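# Seat a rubber seal fully into a lid groove

## Task

Push the rubber seal down into the lid's groove so that it sits in the groove along its entire length, with no section left out.

## Robot and tools

Robot: two Franka FR3 seven-joint arms, left_arm and right_arm, each carrying a Robotiq 2F-140 parallel gripper and a wrist camera. The left gripper's fingers have a hinge that lets them fold when pushed. A part held near the fingertip quarter of the pads is squeezed normally. Held nearer the palm, the fingers may wrap round it and pull it inward, giving a loose, over-tight or failing grip. Pressing the tip of an open left finger against a surface folds it easily, so a move can pass a surface almost silently and the next grip may fail. The right gripper's fingers are rigid.

Frames: the scene frame has its origin at table-top height, midway between the nominal arm bases, with +z up, +x out over the table and left_arm on the +y side. Camera image sides do not match arm names. Calibrated bases: left_arm at (+0.004, +0.433, 0) m, right_arm at (-0.043, -0.371, 0) m, both turned only slightly about z. Reported hand positions and quaternions (end_effector_position in metres, end_effector_quat_wxyz) are in each arm's own base frame and may be a few cm off. Fixed cameras and the table use the scene frame. Commanded offsets run along the current Hand target's own axes. On the gripper, +z points along the fingers and the fingers close along y. end_effector_position is the point between the pads when closed; the fingertips extend about 33 mm past it for gaps up to 40 mm, only 9 mm when fully open.

execute_actions(actions, cameras): actions is a list of actions; each action is a list of up to 15 rows, one per 1/30 s step; a short action repeats its last row to fill 15 steps. Each row has 18 numbers, all in [-1, 1], always covering both arms: left dx, dy, dz, rx, ry, rz, left gripper position, force_limit, speed, then the same nine for the right. The six pose numbers are an offset from that arm's Hand target as it stood when the action began (not from the previous row); 1.0 equals 0.6 m or 180 degrees, and rx, ry, rz form one rotation vector. Repeating an offset in a new action moves the arm further. Six zeros re-command the current Hand target. Gripper numbers are absolute settings, not offsets; 0 is a real setting, so resend the previous values to leave a gripper unchanged. Images come back only for an empty actions list or when cameras names them.

Gripper settings: position +1 = open (140 mm), about -0.8 = pads touching, -1 = close until blocked. force_limit (after a slow close) gives roughly 14 N at -1, 40 N at 0, 58 N at +1. speed gives about 30, 140 and 250 mm/s at -1, 0, +1; faster closes grip much harder. Both start at +1. To tighten an existing grip, raise force_limit and nudge position (-1 to -0.98); to loosen, open and reclose slowly. Closing off-centre on a seated part can let one finger push it alone.

move(target, speed, blend, blocking, cameras): target is one 18-number row or up to 15 rows, with the same layout and scale; every row is an offset from the Hand targets at the move's start. The grippers travel in straight lines, not avoiding obstacles or each other, all finishing together within at most 10 s. speed: m/s, 0.002 to 2, default 0.25 (turns up to twice that in rad/s, max 2.5). blend: metres of corner rounding per waypoint; 0 stops at each. blocking=false returns after about 0.5 s while the move continues. The result adds a move: line: done, off_target, moving, held or fault, plus limits=paced (pose clipped) or limits=held (steps withheld).

wait(seconds 0 to 10) lets the scene run. stop brakes a running move. zoom_image(camera, region [x0, y0, x1, y1], at most 504 by 504 pixels) enlarges part of a camera's latest image. clear_fault(arm) clears a torque or force fault that a result has reported. read_manual(section) gives only licence texts. finished_scene(scene 1 or 2) ends the scene for good. Cameras: cam_head_left, cam_head_right, cam_high, cam_low, cam_left_wrist, cam_right_wrist (all 672x504).

Control: each step, the commanded pose is clipped to within 70 mm and 16 degrees of the measured one. Hand target in results is the last commanded pose after clipping, and the next offsets start from it. A gripper can stop short of it; send the remaining gap as an offset. To stop pushing on something, command the target back past the gripper.

Results: object_status 0 moving, 1 blocked while opening, 2 blocked while closing (a grip), 3 reached the setting or pads met. position_measured is in counts: 3 open, about 75 = 100 mm, 139 = 60 mm, 200 = 20 mm, 230 pads touching. Results also list joint positions, joint torques, external joint torque estimates, flange force (along gripper axes, including held weight and with some error), step positions, joint velocities ("within noise" when still) and any MOTOR HOT or fault lines.

Faults stop an arm until clear_fault: contact torque up to 35/35/32/30/12/12/12 N m from waist to wrist roll, 40 N outside force on the arm (held weight included), joints leaving their range, or joints moving too fast. Holding loads, stretched poses or pushing toward unreachable poses heats motors and can brake an arm for 30 to 60 s.

Avoid: dropping or releasing moving parts, anything leaving the table, hard hits or pushes, contact or squeezing between the two arms (including closing on the other gripper's fingers), and hard grips on parts still resting on something. The scene keeps running while you write.

Each tool is called after ">>>" by a JSON object that holds its "op" and its "data", one argument or row to a line.

## Session

>>> {"op": "execute_actions", "data": {
  "actions": []
}}

Scene clock: 0.00 s.
left_arm: end_effector_position=(+0.5946, -0.0560, +0.2219) position_measured=3 object_status=3 end_effector_quat_wxyz=(+0.289, -0.041, +0.749, +0.594) | right_arm: end_effector_position=(+0.2754, -0.2072, +0.1164) position_measured=3 object_status=3 end_effector_quat_wxyz=(-0.227, +0.650, +0.526, +0.499)
Joint positions: left_arm=[-0.605 0.491 -0.042 -1.956 1.315 1.5 0.161] | right_arm=[-1.123 0.326 -0.15 -2.279 0.716 1.547 1.652]
Joint velocities: within noise
Joint torques (N m): no reading
External joint torques (N m): no reading
Flange force (N): no reading
Hand target: left_arm +0.5946, -0.0560, +0.2219; +0.289, -0.041, +0.749, +0.594 | right_arm +0.2754, -0.2072, +0.1164; -0.227, +0.650, +0.526, +0.499
Tool commands: left_gripper/position=+1.0 left_gripper/force_limit=+1.0 left_gripper/speed=+1.0 right_gripper/position=+1.0 right_gripper/force_limit=+1.0 right_gripper/speed=+1.0

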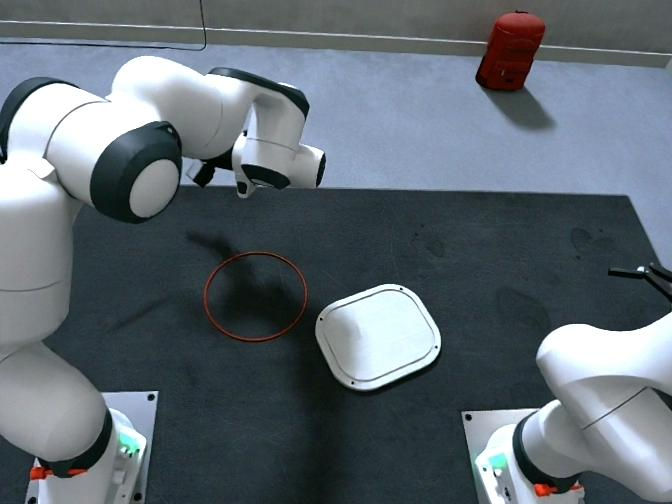

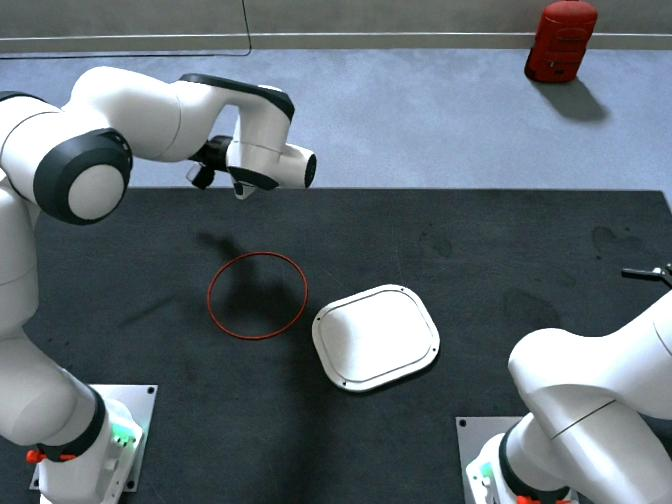

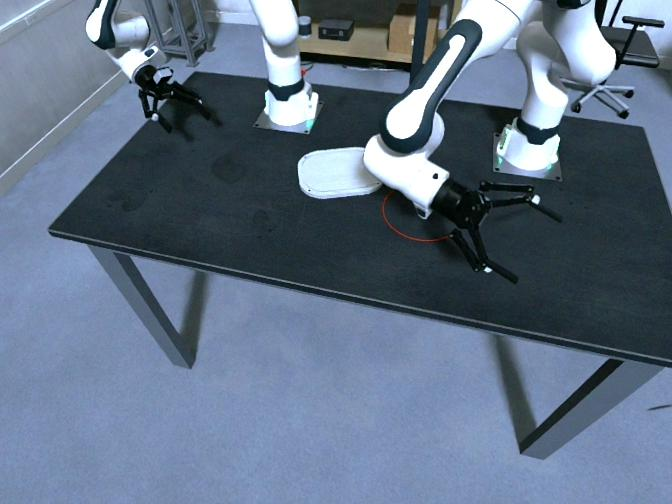

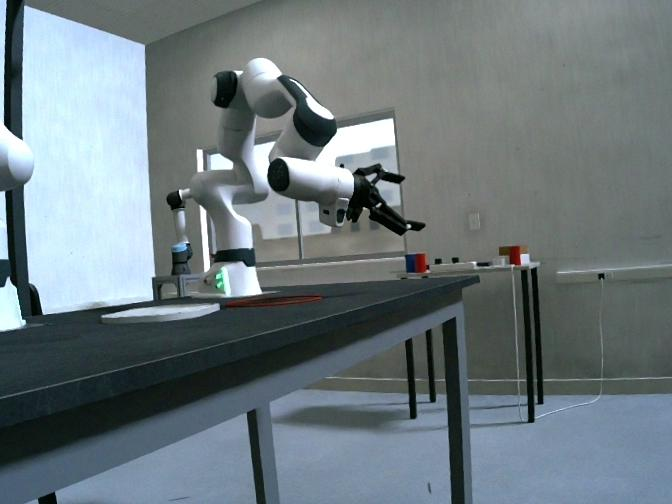

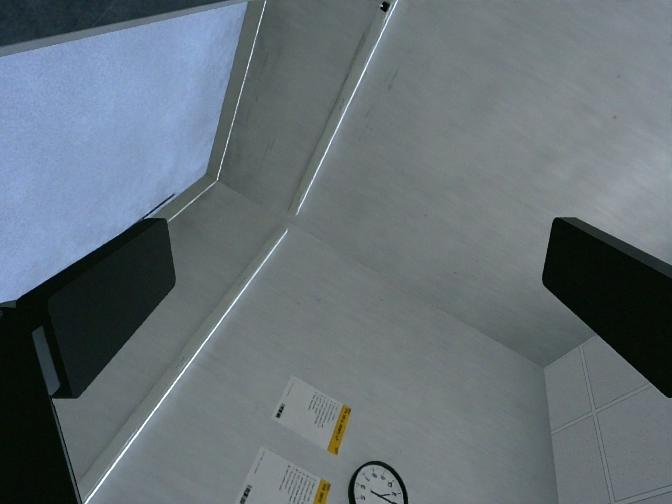

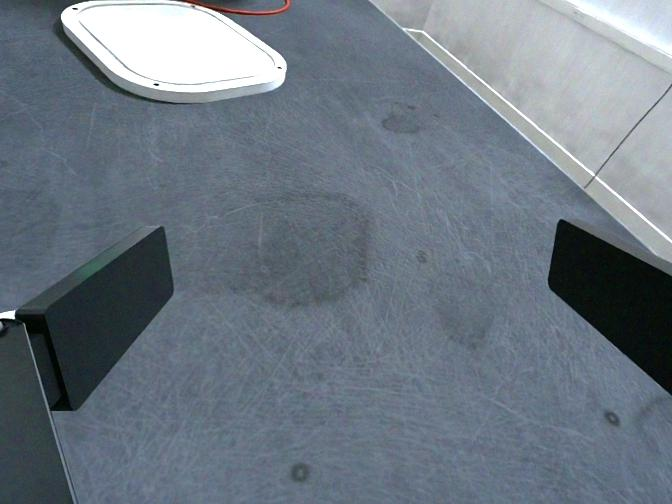

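>>> {"op": "zoom_image", "data": {
  "camera": "cam_head_left",
  "region": [180, 230, 460, 410]
}}

>>> {"op": "zoom_image", "data": {
  "camera": "cam_head_right",
  "region": [300, 270, 460, 400]
}}

>>> {"op": "zoom_image", "data": {
  "camera": "cam_head_right",
  "region": [190, 235, 330, 350]
}}

Scaled by 1.800 from the camera's 672x504 image, which has a finer 960x720 frame.

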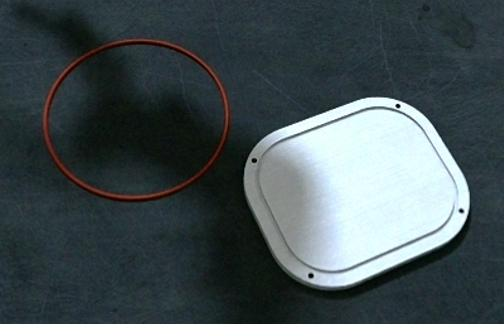

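Scaled by 3.150 from the camera's 672x504 image, which has a finer 960x720 frame.

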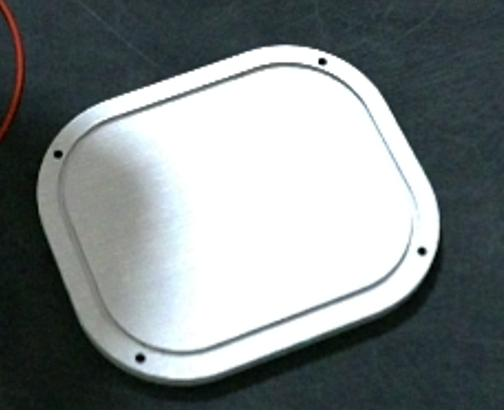

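Scaled by 3.600 from the camera's 672x504 image, which has a finer 960x720 frame.

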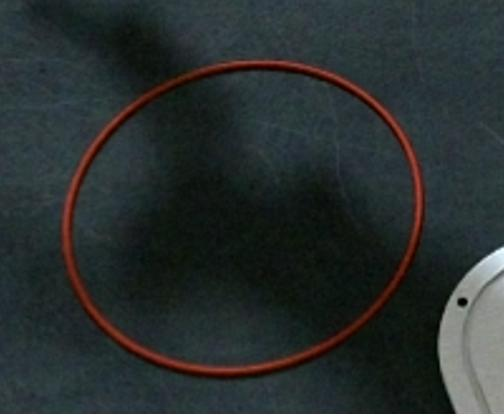

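>>> {"op": "move", "data": {
  "target": [0.1215, 0.2705, -0.2947, 0.4134, 0.2011, 0.0285, 1, 1, 1, 0.3428, 0.198, 0.1098, -0.1642, -0.361, 0.3804, 1, 1, 1],
  "speed": 0.2,
  "cameras": ["all"]
}}

Scene clock: 156.03 s.
left_arm: end_effector_position=(+0.4014, -0.1494, +0.3488) position_measured=3 object_status=3 end_effector_quat_wxyz=(+0.001, -0.003, +1.000, +0.001) | right_arm: end_effector_position=(+0.3996, -0.1016, +0.3009) position_measured=3 object_status=3 end_effector_quat_wxyz=(-0.073, +0.986, +0.149, -0.007)
Joint positions: left_arm=[-0.645 -0.43 0.234 -2.167 0.102 1.747 1.116] | right_arm=[-2.435 -1.767 0.729 -2.081 1.271 0.6 2.987]
Joint velocities: left_arm=[-0.001 0 0 0 0.001 -0.001 0.006] | right_arm=[-0.001 0 0 0.001 -0.001 -0.004 -0.001]
Joint torques (N m): left_arm=[-0.09 -17.43 -1.03 25.13 0.6 2.17 0.27] | right_arm=[-0.97 32.55 -22.4 -0.25 0.26 1.96 0.24]
External joint torques (N m): left_arm=[-0.13 -0.99 2.3 0.42 -0.18 -0.32 0.27] | right_arm=[-0.9 -0.3 -0.97 0.12 -0.33 -0.16 0.25]
Flange force (N): left_arm=[-0.6 3.5 -1.5] | right_arm=[-0.1 -0.3 -2.1]
Hand target: left_arm +0.4004, -0.1499, +0.3499; +0.000, +0.000, +1.000, +0.000 | right_arm +0.3999, -0.0999, +0.3001; -0.012, +1.000, +0.025, -0.001
Off the commanded pose: left_arm 0.002 m, 0 deg | right_arm 0.002 m, 19 deg; orientation clipped.
joint sent to its limit (right arm) — joint 2 (shoulder), lower limit; joint 7 (wrist roll), upper limit. The joint targets are off in orientation, not in position.
move: off_target (right_arm); limits=paced

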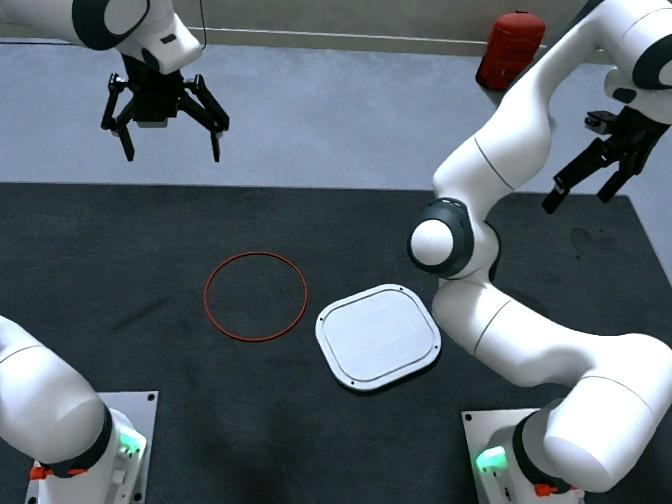

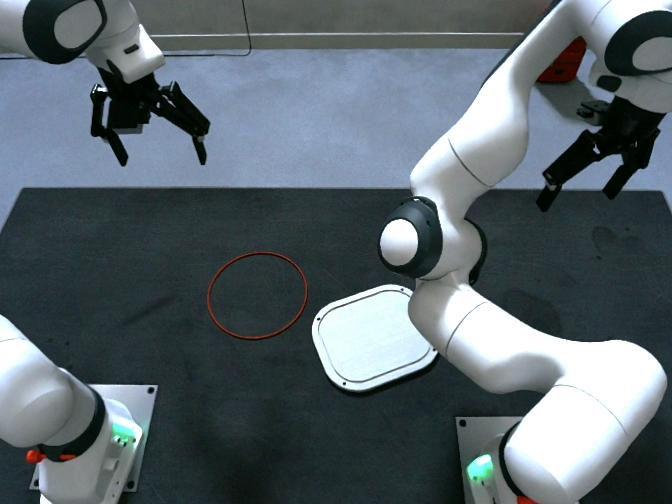

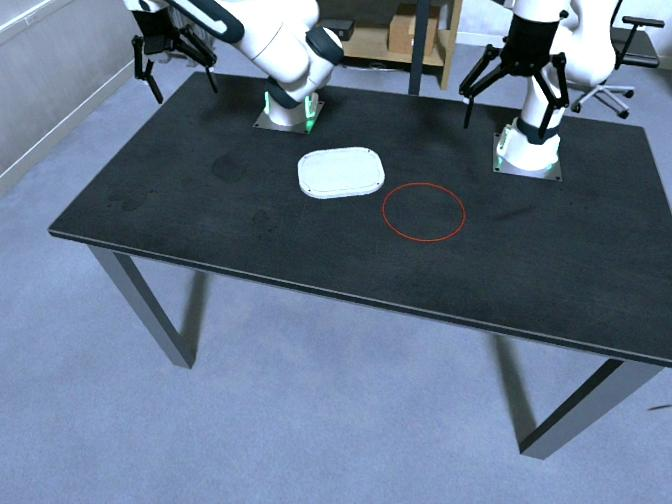

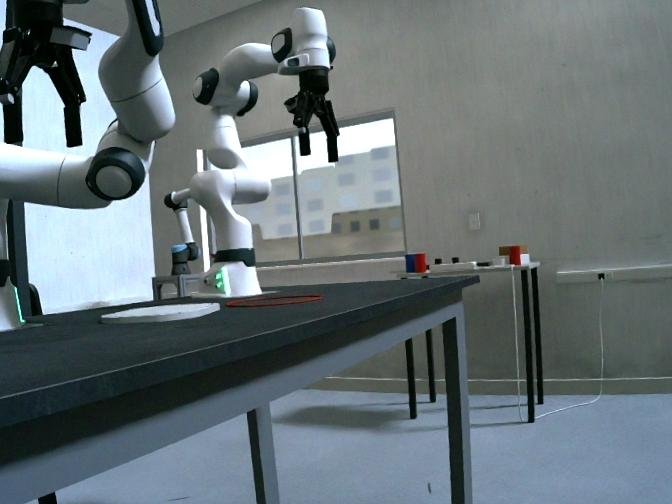

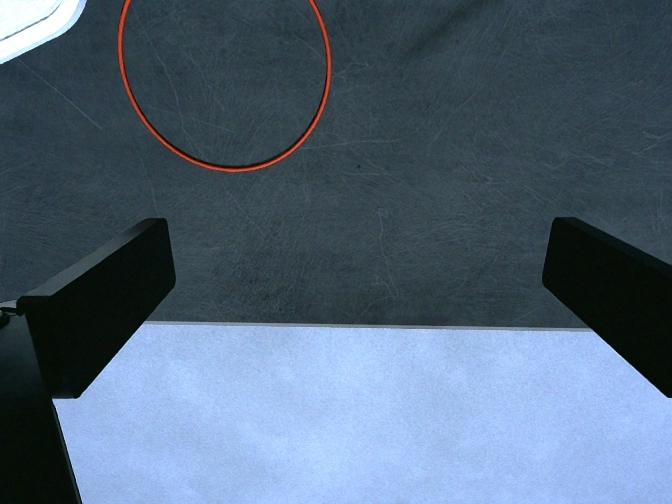

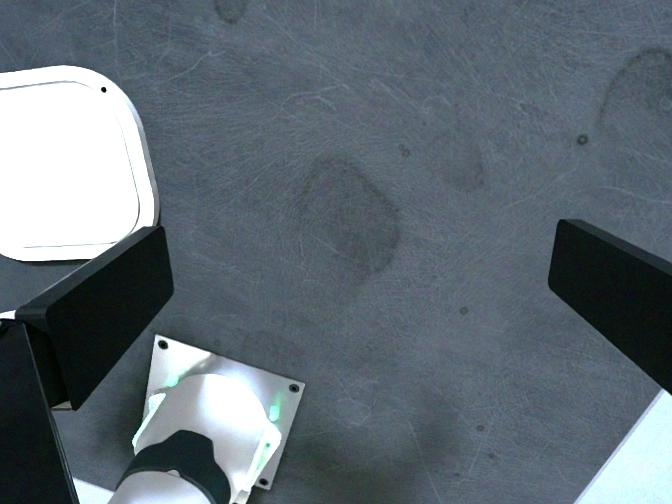

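>>> {"op": "move", "data": {
  "target": [0, 0, 0, 0, 0, 0, 1, 1, 1, -0.2157, 0.1758, 0.3023, 0.1482, 0.3586, -0.3708, 1, 1, 1],
  "speed": 0.2,
  "cameras": ["cam_head_left"]
}}

Scene clock: 205.17 s.
left_arm: end_effector_position=(+0.4013, -0.1495, +0.3488) position_measured=3 object_status=3 end_effector_quat_wxyz=(+0.001, -0.002, +1.000, +0.001) | right_arm: end_effector_position=(+0.2768, -0.2062, +0.1181) position_measured=3 object_status=3 end_effector_quat_wxyz=(-0.149, +0.715, +0.552, +0.402)
Joint positions: left_arm=[-0.646 -0.43 0.235 -2.167 0.102 1.747 1.118] | right_arm=[-2.853 -0.777 1.575 -2.436 1.118 1.269 1.408]
Joint velocities: left_arm=[within noise] | right_arm=[-0.001 -0.001 0.001 0.002 -0.001 0.005 0]
Joint torques (N m): left_arm=[-0.07 -17.44 -1.05 25.14 0.68 2.15 0.26] | right_arm=[-0.72 17.36 -19.45 13.28 0.78 -0.19 0.07]
External joint torques (N m): left_arm=[-0.06 -1.04 2.36 0.47 -0.09 -0.33 0.26] | right_arm=[-0.69 0.54 -0.66 -0.19 -0.22 0.21 0.03]
Flange force (N): left_arm=[-0.6 3.7 -1.6] | right_arm=[0.2 -1.1 -1.8]
Hand target: left_arm +0.4004, -0.1499, +0.3499; +0.000, +0.000, +1.000, +0.000 | right_arm +0.2754, -0.2074, +0.1165; -0.225, +0.652, +0.527, +0.497
Off the commanded pose: left_arm 0.001 m, 0 deg | right_arm 0.002 m, 16 deg.
joint sent to its limit (right arm) — joint 1 (waist), lower limit. The joint targets are off in orientation, not in position.
move: off_target (right_arm); limits=paced
Images, in order (width x height): cam_head_left 672x504.

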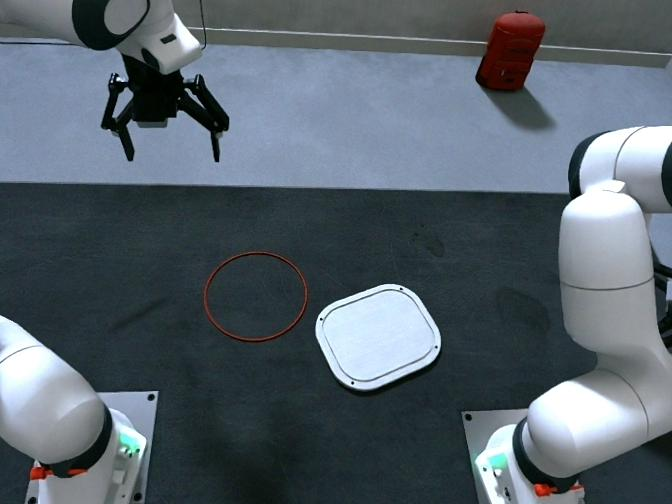

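>>> {"op": "move", "data": {
  "target": [0, 0, 0, 0, 0, 0, 1, 1, 1, 0.0107, -0.1987, -0.887, 0.0835, -0.3573, 0.0143, 1, 1, 1],
  "speed": 0.2,
  "cameras": ["cam_head_left", "cam_high"]
}}

Scene clock: 418.07 s.
left_arm: end_effector_position=(+0.4013, -0.1495, +0.3488) position_measured=3 object_status=3 end_effector_quat_wxyz=(+0.001, -0.002, +1.000, +0.001) | right_arm: end_effector_position=(-0.0511, -0.5992, +0.3104) position_measured=3 object_status=3 end_effector_quat_wxyz=(+0.001, +0.790, +0.613, +0.000)
Joint positions: left_arm=[-0.646 -0.43 0.235 -2.167 0.102 1.747 1.118] | right_arm=[-2.663 0.25 1.124 -1.677 -0.23 1.783 1.892]
Joint velocities: left_arm=[within noise] | right_arm=[0.001 -0.001 0 0 0 0 0.004]
Joint torques (N m): left_arm=[-0.06 -17.47 -0.97 25.18 0.68 2.17 0.25] | right_arm=[0.17 -21.42 6.56 24.58 0.53 2.32 0.17]
External joint torques (N m): left_arm=[0.01 -1 2.52 0.44 -0.09 -0.32 0.25] | right_arm=[0.1 0.89 -0.85 0.42 -0.31 -0.15 0.17]
Flange force (N): left_arm=[-0.8 3.9 -1.5] | right_arm=[-10.5 2.1 -1.0]
Hand target: left_arm +0.4004, -0.1499, +0.3499; +0.000, +0.000, +1.000, +0.000 | right_arm -0.0519, -0.5984, +0.3100; -0.001, +0.793, +0.609, +0.001
Off the commanded pose: left_arm 0.001 m, 0 deg | right_arm 0.001 m, 1 deg.
move: done
Images, in order (width x height): cam_head_left 672x504, cam_high 672x504.

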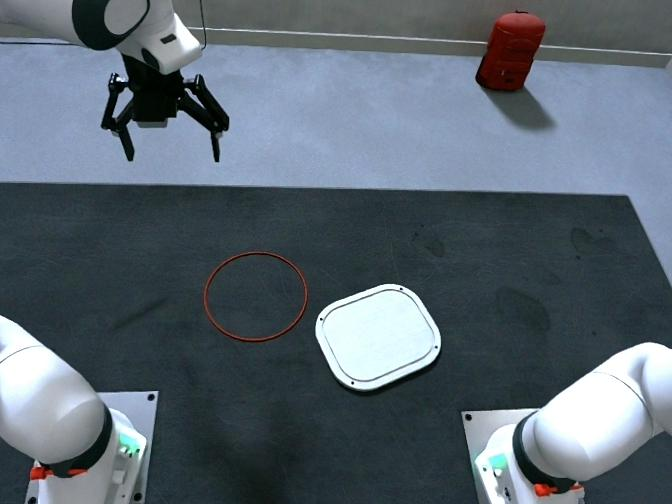

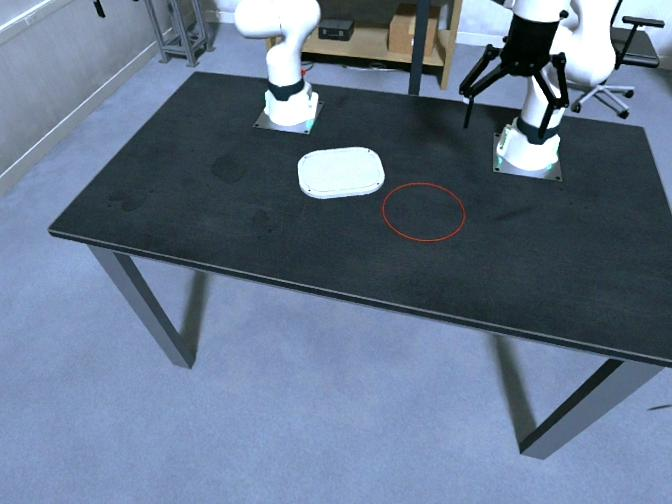

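>>> {"op": "move", "data": {
  "target": [0, 0, 0, 0, 0, 0, 1, 1, 1, -0.1625, 0.028, 0, 0, 0, 0, 1, 1, 1],
  "speed": 0.1
}}

Scene clock: 428.67 s.
left_arm: end_effector_position=(+0.4013, -0.1495, +0.3488) position_measured=3 object_status=3 end_effector_quat_wxyz=(+0.001, -0.002, +1.000, +0.001) | right_arm: end_effector_position=(-0.0604, -0.6981, +0.3112) position_measured=3 object_status=3 end_effector_quat_wxyz=(+0.002, +0.792, +0.610, -0.001)
Joint positions: left_arm=[-0.646 -0.43 0.235 -2.167 0.102 1.747 1.118] | right_arm=[-2.204 0.644 0.881 -1.119 -0.481 1.569 1.963]
Joint velocities: left_arm=[within noise] | right_arm=[0 -0.001 0 0 0 -0.004 0.002]
Joint torques (N m): left_arm=[-0.08 -17.42 -1.02 25.15 0.68 2.16 0.25] | right_arm=[0.2 -42.02 12.19 21.73 0.9 2.37 0.04]
External joint torques (N m): left_arm=[-0.13 -0.91 2.33 0.39 -0.1 -0.33 0.25] | right_arm=[0.05 1.55 -0.74 0.47 0.03 -0.1 0.04]
Flange force (N): left_arm=[-0.7 3.5 -1.4] | right_arm=[-12.0 2.2 -2.9]
Hand target: left_arm +0.4004, -0.1499, +0.3499; +0.000, +0.000, +1.000, +0.000 | right_arm -0.0609, -0.6969, +0.3098; -0.001, +0.793, +0.609, +0.001
Off the commanded pose: left_arm 0.001 m, 0 deg | right_arm 0.002 m, 0 deg.
move: done

>>> {"op": "move", "data": {
  "target": [
    [0, 0, 0, 0, 0, 0, 1, 1, 1, 0.3466, 0.5988, 0.0163, 0, 0, -0.1944, 1, 1, 1],
    [0, 0, 0, 0, 0, 0, 1, 1, 1, 0.9513, 0.9135, 0.0163, 0, 0, -0.3889, 1, 1, 1]
  ],
  "speed": 0.2,
  "blend": [0.03, 0],
  "cameras": ["cam_head_left"]
}}

Scene clock: 452.90 s.
left_arm: end_effector_position=(+0.4013, -0.1495, +0.3488) position_measured=3 object_status=3 end_effector_quat_wxyz=(+0.001, -0.002, +1.000, +0.001) | right_arm: end_effector_position=(+0.6173, -0.2871, +0.3020) position_measured=3 object_status=3 end_effector_quat_wxyz=(+0.002, +0.300, +0.954, +0.001)
Joint positions: left_arm=[-0.646 -0.43 0.235 -2.167 0.102 1.747 1.118] | right_arm=[-1.177 0.651 1.112 -1.28 -0.574 1.605 2.037]
Joint torques (N m): left_arm=[-0.04 -17.43 -1.02 25.14 0.68 2.16 0.23] | right_arm=[0.52 -37.39 15.39 20.89 0.92 2.4 0.01]
External joint torques (N m): left_arm=[-0.06 -0.94 2.37 0.42 -0.1 -0.33 0.23] | right_arm=[0.6 0.83 -0.69 0.53 0.04 -0.07 0.01]
Flange force (N): left_arm=[-0.7 3.6 -1.5] | right_arm=[-10.4 2.7 -2.4]
Hand target: left_arm +0.4004, -0.1499, +0.3499; +0.000, +0.000, +1.000, +0.000 | right_arm +0.6161, -0.2872, +0.3010; +0.000, +0.301, +0.954, +0.001
Off the commanded pose: left_arm 0.001 m, 0 deg | right_arm 0.001 m, 0 deg.
move: done
Images, in order (width x height): cam_head_left 672x504.

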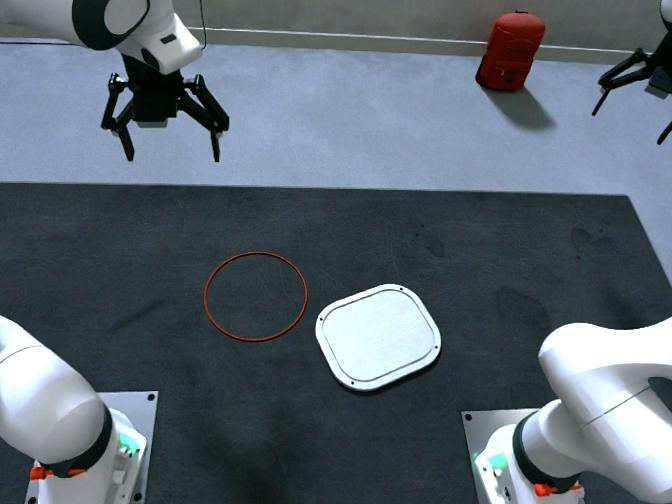

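>>> {"op": "move", "data": {
  "target": [
    [0, 0, 0, 0, 0, 0, 1, 1, 1, 0.2477, 0.5317, 0.0017, 0, 0, -0.1667, 1, 1, 1],
    [0, 0, 0, 0, 0, 0, 1, 1, 1, 0.6367, 0.8303, 0.0017, 0, 0, -0.3056, 1, 1, 1]
  ],
  "speed": 0.2,
  "blend": [0.03, 0]
}}

Scene clock: 533.63 s.
left_arm: end_effector_position=(+0.4013, -0.1495, +0.3488) position_measured=3 object_status=3 end_effector_quat_wxyz=(+0.001, -0.002, +1.000, +0.001) | right_arm: end_effector_position=(+0.5893, +0.3409, +0.3022) position_measured=3 object_status=3 end_effector_quat_wxyz=(+0.003, -0.174, +0.985, +0.002)
Joint positions: left_arm=[-0.646 -0.43 0.235 -2.167 0.102 1.747 1.118] | right_arm=[-0.253 0.702 1.202 -1.277 -0.647 1.579 2.072]
Joint torques (N m): left_arm=[-0.07 -17.43 -1.04 25.15 0.68 2.15 0.26] | right_arm=[-0.74 -37.1 17.75 19.83 0.93 2.34 0.01]
External joint torques (N m): left_arm=[-0.09 -0.95 2.34 0.41 -0.1 -0.34 0.26] | right_arm=[-0.77 0.74 -0.05 0.67 0.05 -0.13 0.01]
Flange force (N): left_arm=[-0.7 3.6 -1.5] | right_arm=[-2.9 -0.6 -1.1]
Hand target: left_arm +0.4004, -0.1499, +0.3499; +0.000, +0.000, +1.000, +0.000 | right_arm +0.5887, +0.3400, +0.3012; +0.000, -0.174, +0.985, +0.001
Off the commanded pose: left_arm 0.001 m, 0 deg | right_arm 0.001 m, 0 deg.
move: done

>>> {"op": "move", "data": {
  "target": [
    [0, 0, 0, 0, 0, 0, 1, 1, 1, 0, 0, 0.3, 0, 0, 0, 1, 1, 1],
    [0, 0, 0, 0, 0, 0, 1, 1, 1, 0, 0, 0.3, 0, 0, -0.889, 1, 1, 1],
    [0, 0, 0, 0, 0, 0, 1, 1, 1, 0.4038, 0.005, 0.0353, 0, 0, -0.889, 1, 1, 1]
  ],
  "speed": [0.15, 0.3, 0.2],
  "cameras": ["all"]
}}

Scene clock: 594.47 s.
left_arm: end_effector_position=(+0.4013, -0.1495, +0.3488) position_measured=3 object_status=3 end_effector_quat_wxyz=(+0.001, -0.002, +1.000, +0.001) | right_arm: end_effector_position=(+0.3612, +0.2606, +0.2800) position_measured=3 object_status=3 end_effector_quat_wxyz=(-0.003, +1.000, +0.005, +0.000)
Joint positions: left_arm=[-0.646 -0.43 0.235 -2.167 0.102 1.747 1.118] | right_arm=[-0.967 1.157 2.095 -2.201 -0.927 1.443 -0.189]
Joint velocities: left_arm=[within noise] | right_arm=[0.001 0 0 -0.001 0.002 0 0.005]
Joint torques (N m): left_arm=[-0.06 -17.43 -1.04 25.17 0.69 2.16 0.24] | right_arm=[-1.02 -16.66 25.11 13.59 1.17 2.6 0.28]
External joint torques (N m): left_arm=[-0.13 -1.05 2.27 0.45 -0.09 -0.33 0.24] | right_arm=[-1.04 -0.17 1.2 -0.08 0.42 -0.02 0.28]
Flange force (N): left_arm=[-0.4 3.6 -1.6] | right_arm=[-3.8 3.7 -1.8]
Hand target: left_arm +0.4004, -0.1499, +0.3499; +0.000, +0.000, +1.000, +0.000 | right_arm +0.3600, +0.2599, +0.2798; -0.001, +1.000, +0.000, +0.000
Off the commanded pose: left_arm 0.001 m, 0 deg | right_arm 0.001 m, 1 deg.
move: done

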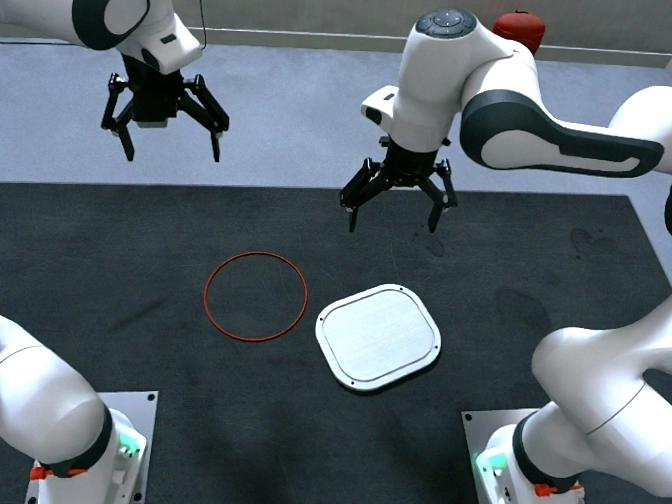

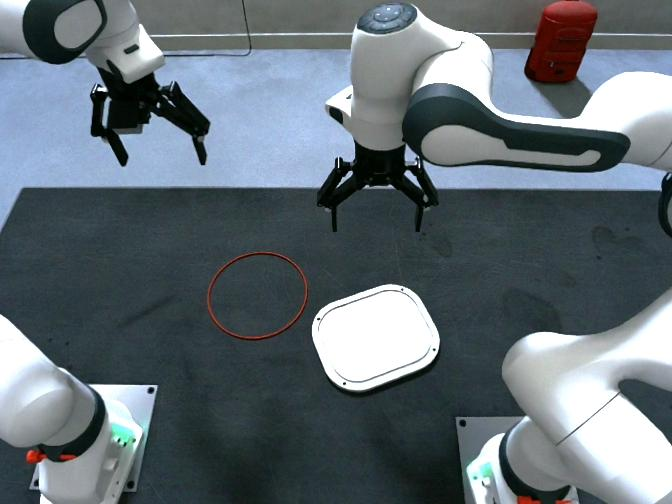

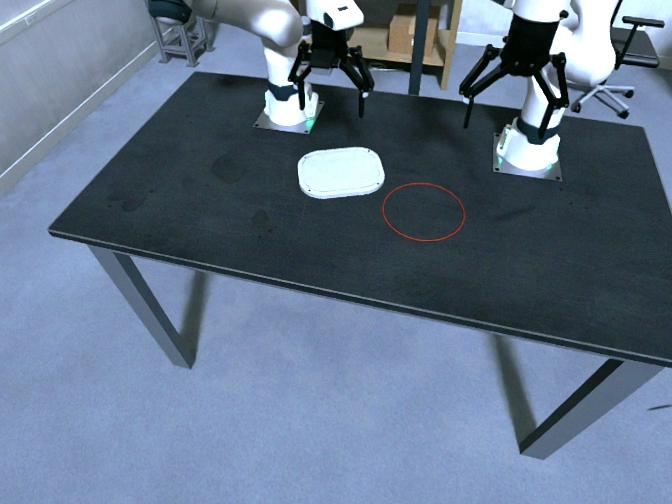

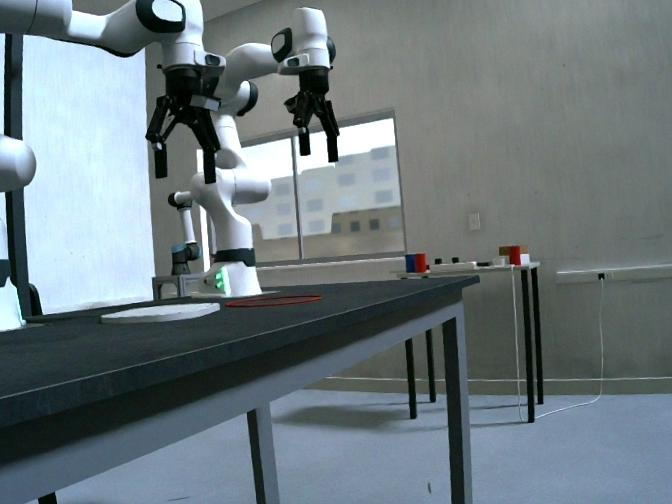

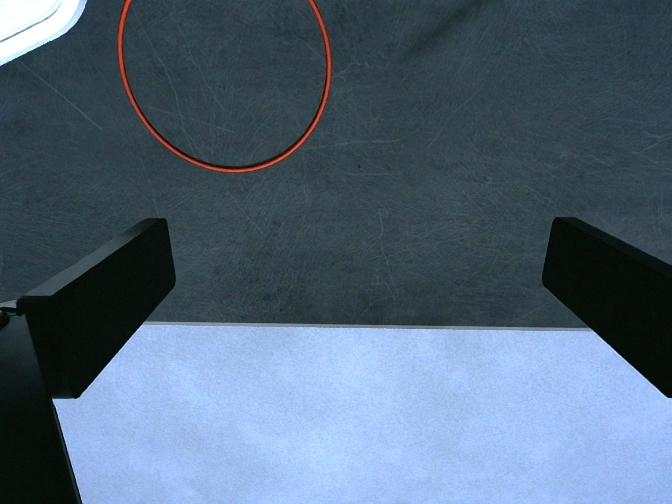

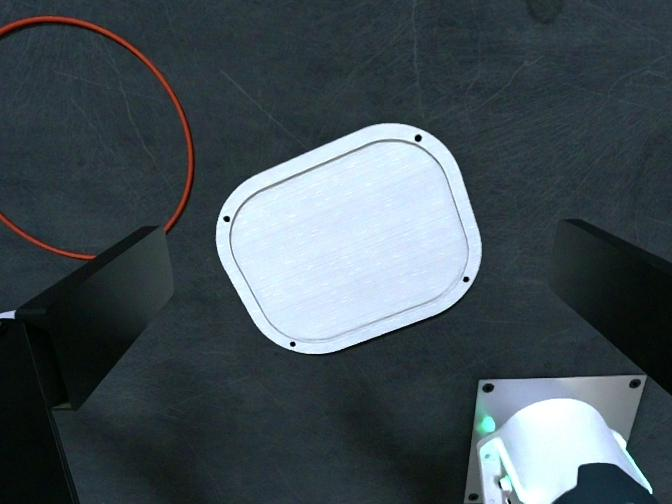

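>>> {"op": "zoom_image", "data": {
  "camera": "cam_right_wrist",
  "region": [190, 100, 510, 370]
}}

>>> {"op": "zoom_image", "data": {
  "camera": "cam_right_wrist",
  "region": [380, 110, 500, 230]
}}

>>> {"op": "zoom_image", "data": {
  "camera": "cam_right_wrist",
  "region": [205, 190, 325, 360]
}}

Scaled by 1.575 from the camera's 672x504 image, which has a finer 960x720 frame.

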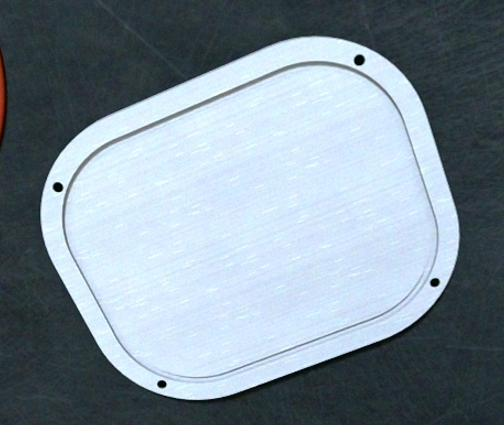

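Scaled by 4.200 from the camera's 672x504 image, which has a finer 960x720 frame.

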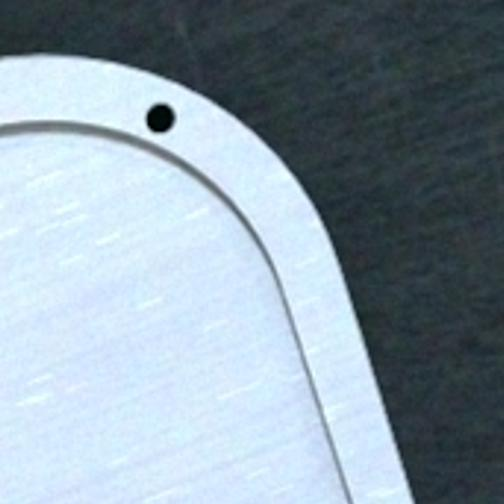

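Scaled by 2.965 from the camera's 672x504 image, which has a finer 960x720 frame.

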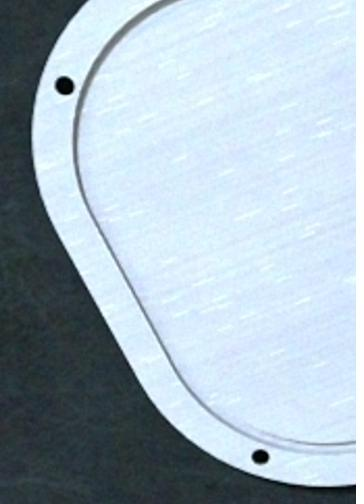

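>>> {"op": "move", "data": {
  "target": [0.325, -0.2083, 0.0833, 0, 0, 0, 1, 1, 1, 0.07, 0.1283, 0.333, 0, 0, 0, 1, 1, 1],
  "speed": 0.15,
  "cameras": ["cam_head_left", "cam_left_wrist", "cam_right_wrist"]
}}

Scene clock: 693.43 s.
left_arm: end_effector_position=(+0.2053, -0.2740, +0.3001) position_measured=3 object_status=3 end_effector_quat_wxyz=(-0.001, +0.005, +1.000, +0.002) | right_arm: end_effector_position=(+0.4024, +0.1817, +0.0801) position_measured=3 object_status=3 end_effector_quat_wxyz=(+0.001, +1.000, -0.005, +0.000)
Joint positions: left_arm=[-0.69 -0.702 -0.189 -2.495 -0.123 1.796 0.773] | right_arm=[-1.163 1.38 1.708 -2.453 -1.344 1.63 -0.265]
Joint velocities: left_arm=[0.001 -0.002 0 0.001 -0.002 0 -0.008] | right_arm=[within noise]
Joint torques (N m): left_arm=[0.8 -9.26 4.25 24.38 0.42 2.69 -0.13] | right_arm=[-0.41 -17.4 26.94 5.73 0.5 2.66 -0.13]
External joint torques (N m): left_arm=[0.79 -1.2 1.51 -0.26 -0.32 0.2 -0.13] | right_arm=[-0.55 1 0.54 0.1 -0.27 0.05 -0.13]
Flange force (N): left_arm=[1.2 5.3 0.7] | right_arm=[-0.8 2.5 -0.4]
Hand target: left_arm +0.2053, -0.2747, +0.3000; +0.000, +0.000, +1.000, +0.000 | right_arm +0.4022, +0.1833, +0.0798; -0.001, +1.000, +0.000, +0.000
Off the commanded pose: left_arm 0.001 m, 1 deg | right_arm 0.002 m, 1 deg.
move: done
Images, in order (width x height): cam_head_left 672x504, cam_left_wrist 672x504, cam_right_wrist 672x504.

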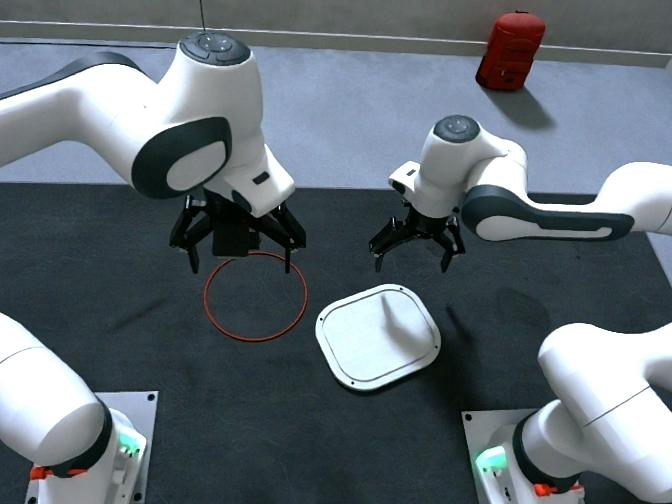

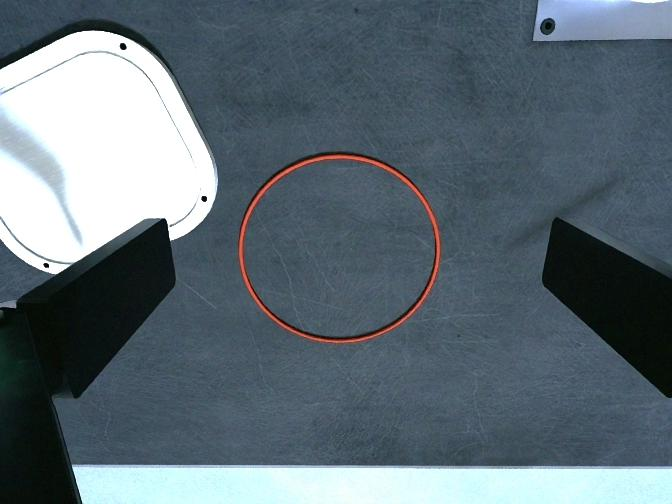

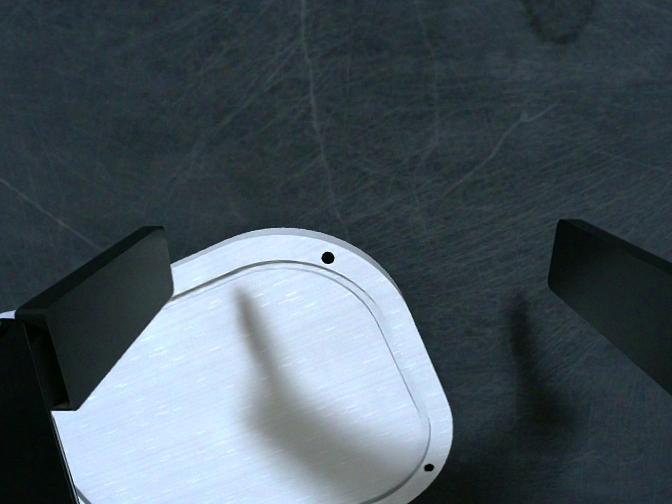

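>>> {"op": "zoom_image", "data": {
  "camera": "cam_right_wrist",
  "region": [220, 220, 470, 400]
}}

>>> {"op": "zoom_image", "data": {
  "camera": "cam_right_wrist",
  "region": [330, 240, 450, 330]
}}

>>> {"op": "zoom_image", "data": {
  "camera": "cam_left_wrist",
  "region": [230, 140, 450, 350]
}}

Scaled by 2.016 from the camera's 672x504 image, which has a finer 960x720 frame.

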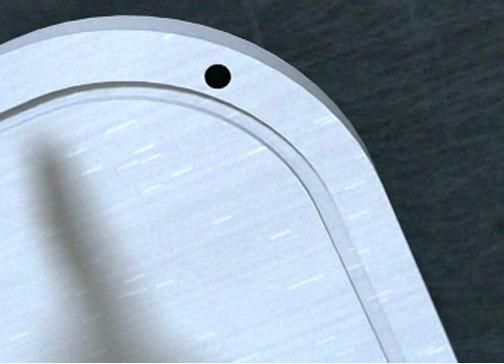

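Scaled by 4.200 from the camera's 672x504 image, which has a finer 960x720 frame.

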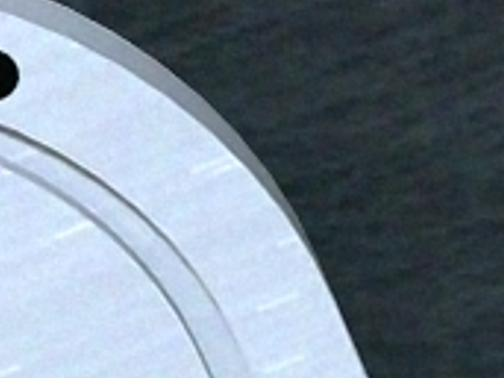

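Scaled by 2.291 from the camera's 672x504 image, which has a finer 960x720 frame.

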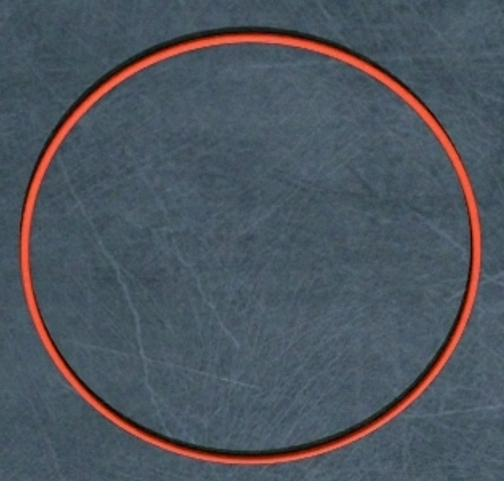

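>>> {"op": "move", "data": {
  "target": [0, 0, 0, 0, 0, 0, -1, -1, -1, 0, 0, 0, 0, 0, 0, -1, -1, -1],
  "speed": 0.1,
  "cameras": ["cam_left_wrist", "cam_right_wrist"]
}}

Scene clock: 768.00 s.
left_arm: end_effector_position=(+0.2053, -0.2741, +0.3001) position_measured=230 object_status=0 end_effector_quat_wxyz=(-0.001, +0.003, +1.000, +0.002) | right_arm: end_effector_position=(+0.4025, +0.1819, +0.0802) position_measured=230 object_status=0 end_effector_quat_wxyz=(+0.001, +1.000, -0.004, +0.000)
Joint positions: left_arm=[-0.69 -0.702 -0.189 -2.495 -0.123 1.797 0.771] | right_arm=[-1.163 1.38 1.708 -2.453 -1.345 1.63 -0.266]
Joint torques (N m): left_arm=[0.51 -9.24 4.44 24.4 0.47 2.68 -0.21] | right_arm=[-0.46 -17.45 27 5.67 0.48 2.58 -0.18]
External joint torques (N m): left_arm=[0.51 -1.16 1.71 -0.34 -0.28 0.16 -0.21] | right_arm=[-0.46 0.95 0.67 -0.04 -0.28 -0.02 -0.18]
Flange force (N): left_arm=[1.3 5.4 0.7] | right_arm=[-1.1 2.5 -0.8]
Hand target: left_arm +0.2053, -0.2747, +0.3000; +0.000, +0.000, +1.000, +0.000 | right_arm +0.4022, +0.1833, +0.0798; -0.001, +1.000, +0.000, +0.000
Off the commanded pose: left_arm 0.001 m, 0 deg | right_arm 0.001 m, 1 deg.
move: done
Images, in order (width x height): cam_left_wrist 672x504, cam_right_wrist 672x504.

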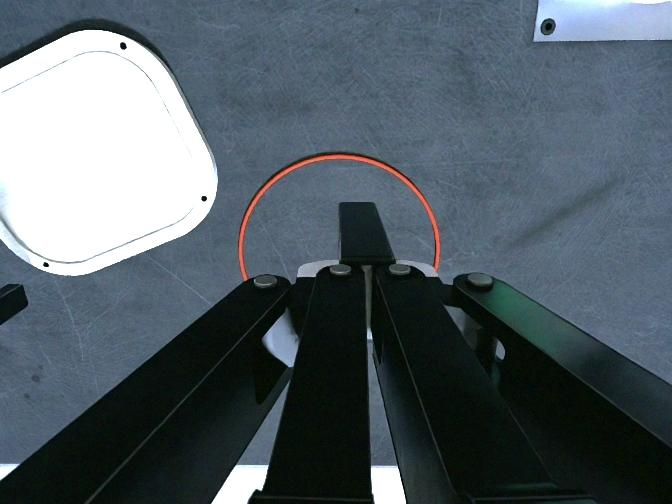

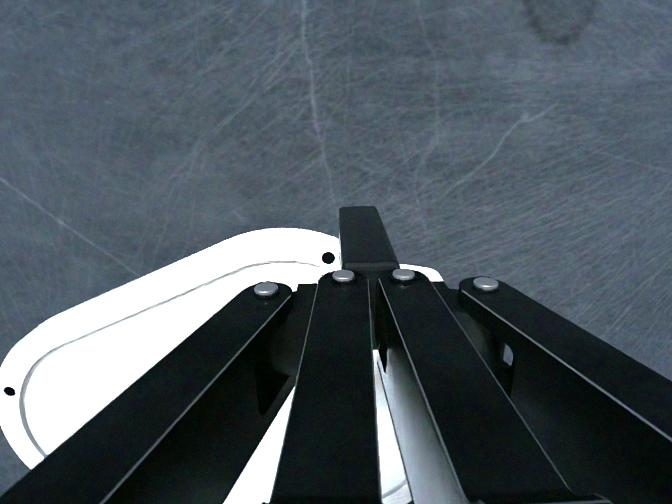

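>>> {"op": "move", "data": {
  "target": [0, 0, 0, 0, 0, 0, -1, -1, -1, -0.2212, -0.1202, 0.0163, 0, 0, 0, -1, -1, -1],
  "speed": 0.1,
  "cameras": ["cam_right_wrist"]
}}

Scene clock: 787.33 s.
left_arm: end_effector_position=(+0.2053, -0.2741, +0.3001) position_measured=230 object_status=3 end_effector_quat_wxyz=(-0.001, +0.003, +1.000, +0.002) | right_arm: end_effector_position=(+0.2703, +0.2542, +0.0698) position_measured=230 object_status=3 end_effector_quat_wxyz=(+0.000, +1.000, +0.004, +0.000)
Joint positions: left_arm=[-0.69 -0.702 -0.189 -2.495 -0.123 1.797 0.771] | right_arm=[-1.036 1.366 1.738 -2.679 -1.33 1.68 0.068]
Joint velocities: left_arm=[within noise] | right_arm=[0 -0.002 0 0 0.001 0 0.006]
Joint torques (N m): left_arm=[0.5 -9.21 4.41 24.39 0.46 2.68 -0.21] | right_arm=[0.14 -14.12 23.66 6.39 0.83 2.56 0.17]
External joint torques (N m): left_arm=[0.44 -1.16 1.61 -0.24 -0.29 0.18 -0.21] | right_arm=[0.17 0.25 1.27 0.07 0.09 -0.02 0.17]
Flange force (N): left_arm=[1.4 5.1 0.6] | right_arm=[-1.1 -0.1 -4.0]
Hand target: left_arm +0.2053, -0.2747, +0.3000; +0.000, +0.000, +1.000, +0.000 | right_arm +0.2694, +0.2553, +0.0702; -0.001, +1.000, +0.000, +0.000
Off the commanded pose: left_arm 0.001 m, 0 deg | right_arm 0.001 m, 0 deg.
move: done
Images, in order (width x height): cam_right_wrist 672x504.

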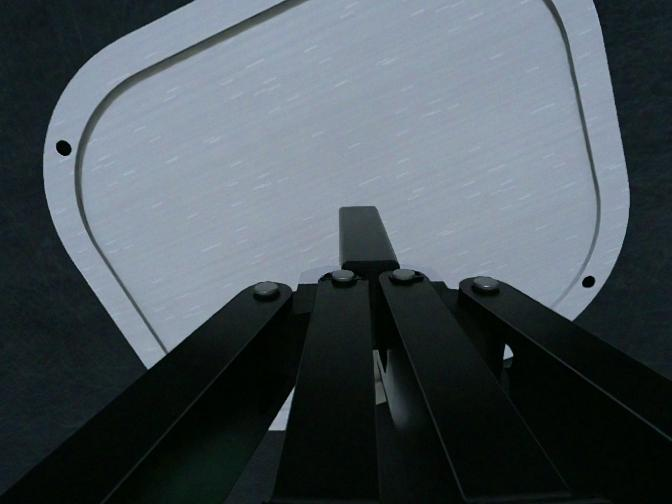

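>>> {"op": "move", "data": {
  "target": [0, 0, 0, 0, 0, 0, -1, -1, -1, 0, 0, 0.0217, 0, 0, 0, -1, -1, -1],
  "speed": 0.02
}}

>>> {"op": "move", "data": {
  "target": [0, 0, 0, 0, 0, 0, -1, -1, -1, 0, 0, 0.005, 0, 0, 0, -1, -1, -1],
  "speed": 0.01
}}

>>> {"op": "move", "data": {
  "target": [0, 0, 0, 0, 0, 0, -1, -1, -1, 0, 0, 0.005, 0, 0, 0, -1, -1, -1],
  "speed": 0.01
}}

Scene clock: 796.10 s.
left_arm: end_effector_position=(+0.2053, -0.2741, +0.3001) position_measured=230 object_status=3 end_effector_quat_wxyz=(-0.001, +0.003, +1.000, +0.002) | right_arm: end_effector_position=(+0.2703, +0.2534, +0.0572) position_measured=230 object_status=3 end_effector_quat_wxyz=(+0.002, +1.000, +0.003, +0.000)
Joint positions: left_arm=[-0.69 -0.702 -0.189 -2.495 -0.123 1.797 0.771] | right_arm=[-1.031 1.366 1.701 -2.683 -1.364 1.694 0.075]
Joint velocities: left_arm=[within noise] | right_arm=[-0.001 0 0 0 -0.004 0.003 0.003]
Joint torques (N m): left_arm=[0.53 -9.23 4.48 24.4 0.46 2.68 -0.22] | right_arm=[0.2 -14.25 22.63 5.46 0.46 2.8 0.26]
External joint torques (N m): left_arm=[0.48 -1.11 1.67 -0.33 -0.28 0.17 -0.22] | right_arm=[0.17 0.3 0.17 -0.06 -0.29 0.23 0.26]
Flange force (N): left_arm=[1.3 5.2 0.8] | right_arm=[-0.6 -0.8 0.8]
Hand target: left_arm +0.2053, -0.2747, +0.3000; +0.000, +0.000, +1.000, +0.000 | right_arm +0.2694, +0.2553, +0.0571; -0.001, +1.000, +0.000, +0.000
Off the commanded pose: left_arm 0.001 m, 0 deg | right_arm 0.002 m, 0 deg.
move: done

Scene clock: 796.80 s.
left_arm: end_effector_position=(+0.2053, -0.2741, +0.3001) position_measured=230 object_status=3 end_effector_quat_wxyz=(-0.001, +0.003, +1.000, +0.002) | right_arm: end_effector_position=(+0.2704, +0.2534, +0.0543) position_measured=230 object_status=3 end_effector_quat_wxyz=(+0.002, +1.000, +0.003, +0.000)
Joint positions: left_arm=[-0.69 -0.702 -0.189 -2.495 -0.123 1.797 0.771] | right_arm=[-1.03 1.366 1.691 -2.684 -1.372 1.698 0.076]
Joint velocities: left_arm=[within noise] | right_arm=[-0.001 0.001 -0.001 -0.001 -0.004 0.002 0.002]
Joint torques (N m): left_arm=[0.49 -9.21 4.41 24.35 0.47 2.69 -0.22] | right_arm=[0.13 -14.29 22.79 5.23 0.41 2.76 0.25]
External joint torques (N m): left_arm=[0.52 -1.12 1.7 -0.34 -0.27 0.19 -0.22] | right_arm=[0.08 0.27 0.32 -0.13 -0.34 0.19 0.25]
Flange force (N): left_arm=[1.2 5.3 0.8] | right_arm=[-0.9 -0.2 0.4]
Hand target: left_arm +0.2053, -0.2747, +0.3000; +0.000, +0.000, +1.000, +0.000 | right_arm +0.2694, +0.2553, +0.0541; -0.001, +1.000, +0.000, +0.000
Off the commanded pose: left_arm 0.001 m, 0 deg | right_arm 0.002 m, 0 deg.
move: done

Scene clock: 797.50 s.
left_arm: end_effector_position=(+0.2053, -0.2741, +0.3001) position_measured=230 object_status=3 end_effector_quat_wxyz=(-0.001, +0.003, +1.000, +0.002) | right_arm: end_effector_position=(+0.2704, +0.2534, +0.0513) position_measured=230 object_status=3 end_effector_quat_wxyz=(+0.002, +1.000, +0.003, +0.000)
Joint positions: left_arm=[-0.69 -0.702 -0.189 -2.495 -0.123 1.797 0.771] | right_arm=[-1.029 1.366 1.682 -2.685 -1.38 1.702 0.078]
Joint torques (N m): left_arm=[0.5 -9.25 4.38 24.35 0.47 2.68 -0.2] | right_arm=[0.19 -14.3 22.5 5.09 0.43 2.74 0.28]
External joint torques (N m): left_arm=[0.54 -1.15 1.68 -0.35 -0.27 0.18 -0.2] | right_arm=[0.11 0.29 0.03 -0.07 -0.31 0.16 0.28]
Flange force (N): left_arm=[1.3 5.4 0.8] | right_arm=[-0.6 -0.7 1.2]
Hand target: left_arm +0.2053, -0.2747, +0.3000; +0.000, +0.000, +1.000, +0.000 | right_arm +0.2694, +0.2553, +0.0511; -0.001, +1.000, +0.000, +0.000
Off the commanded pose: left_arm 0.001 m, 0 deg | right_arm 0.002 m, 0 deg.
move: done


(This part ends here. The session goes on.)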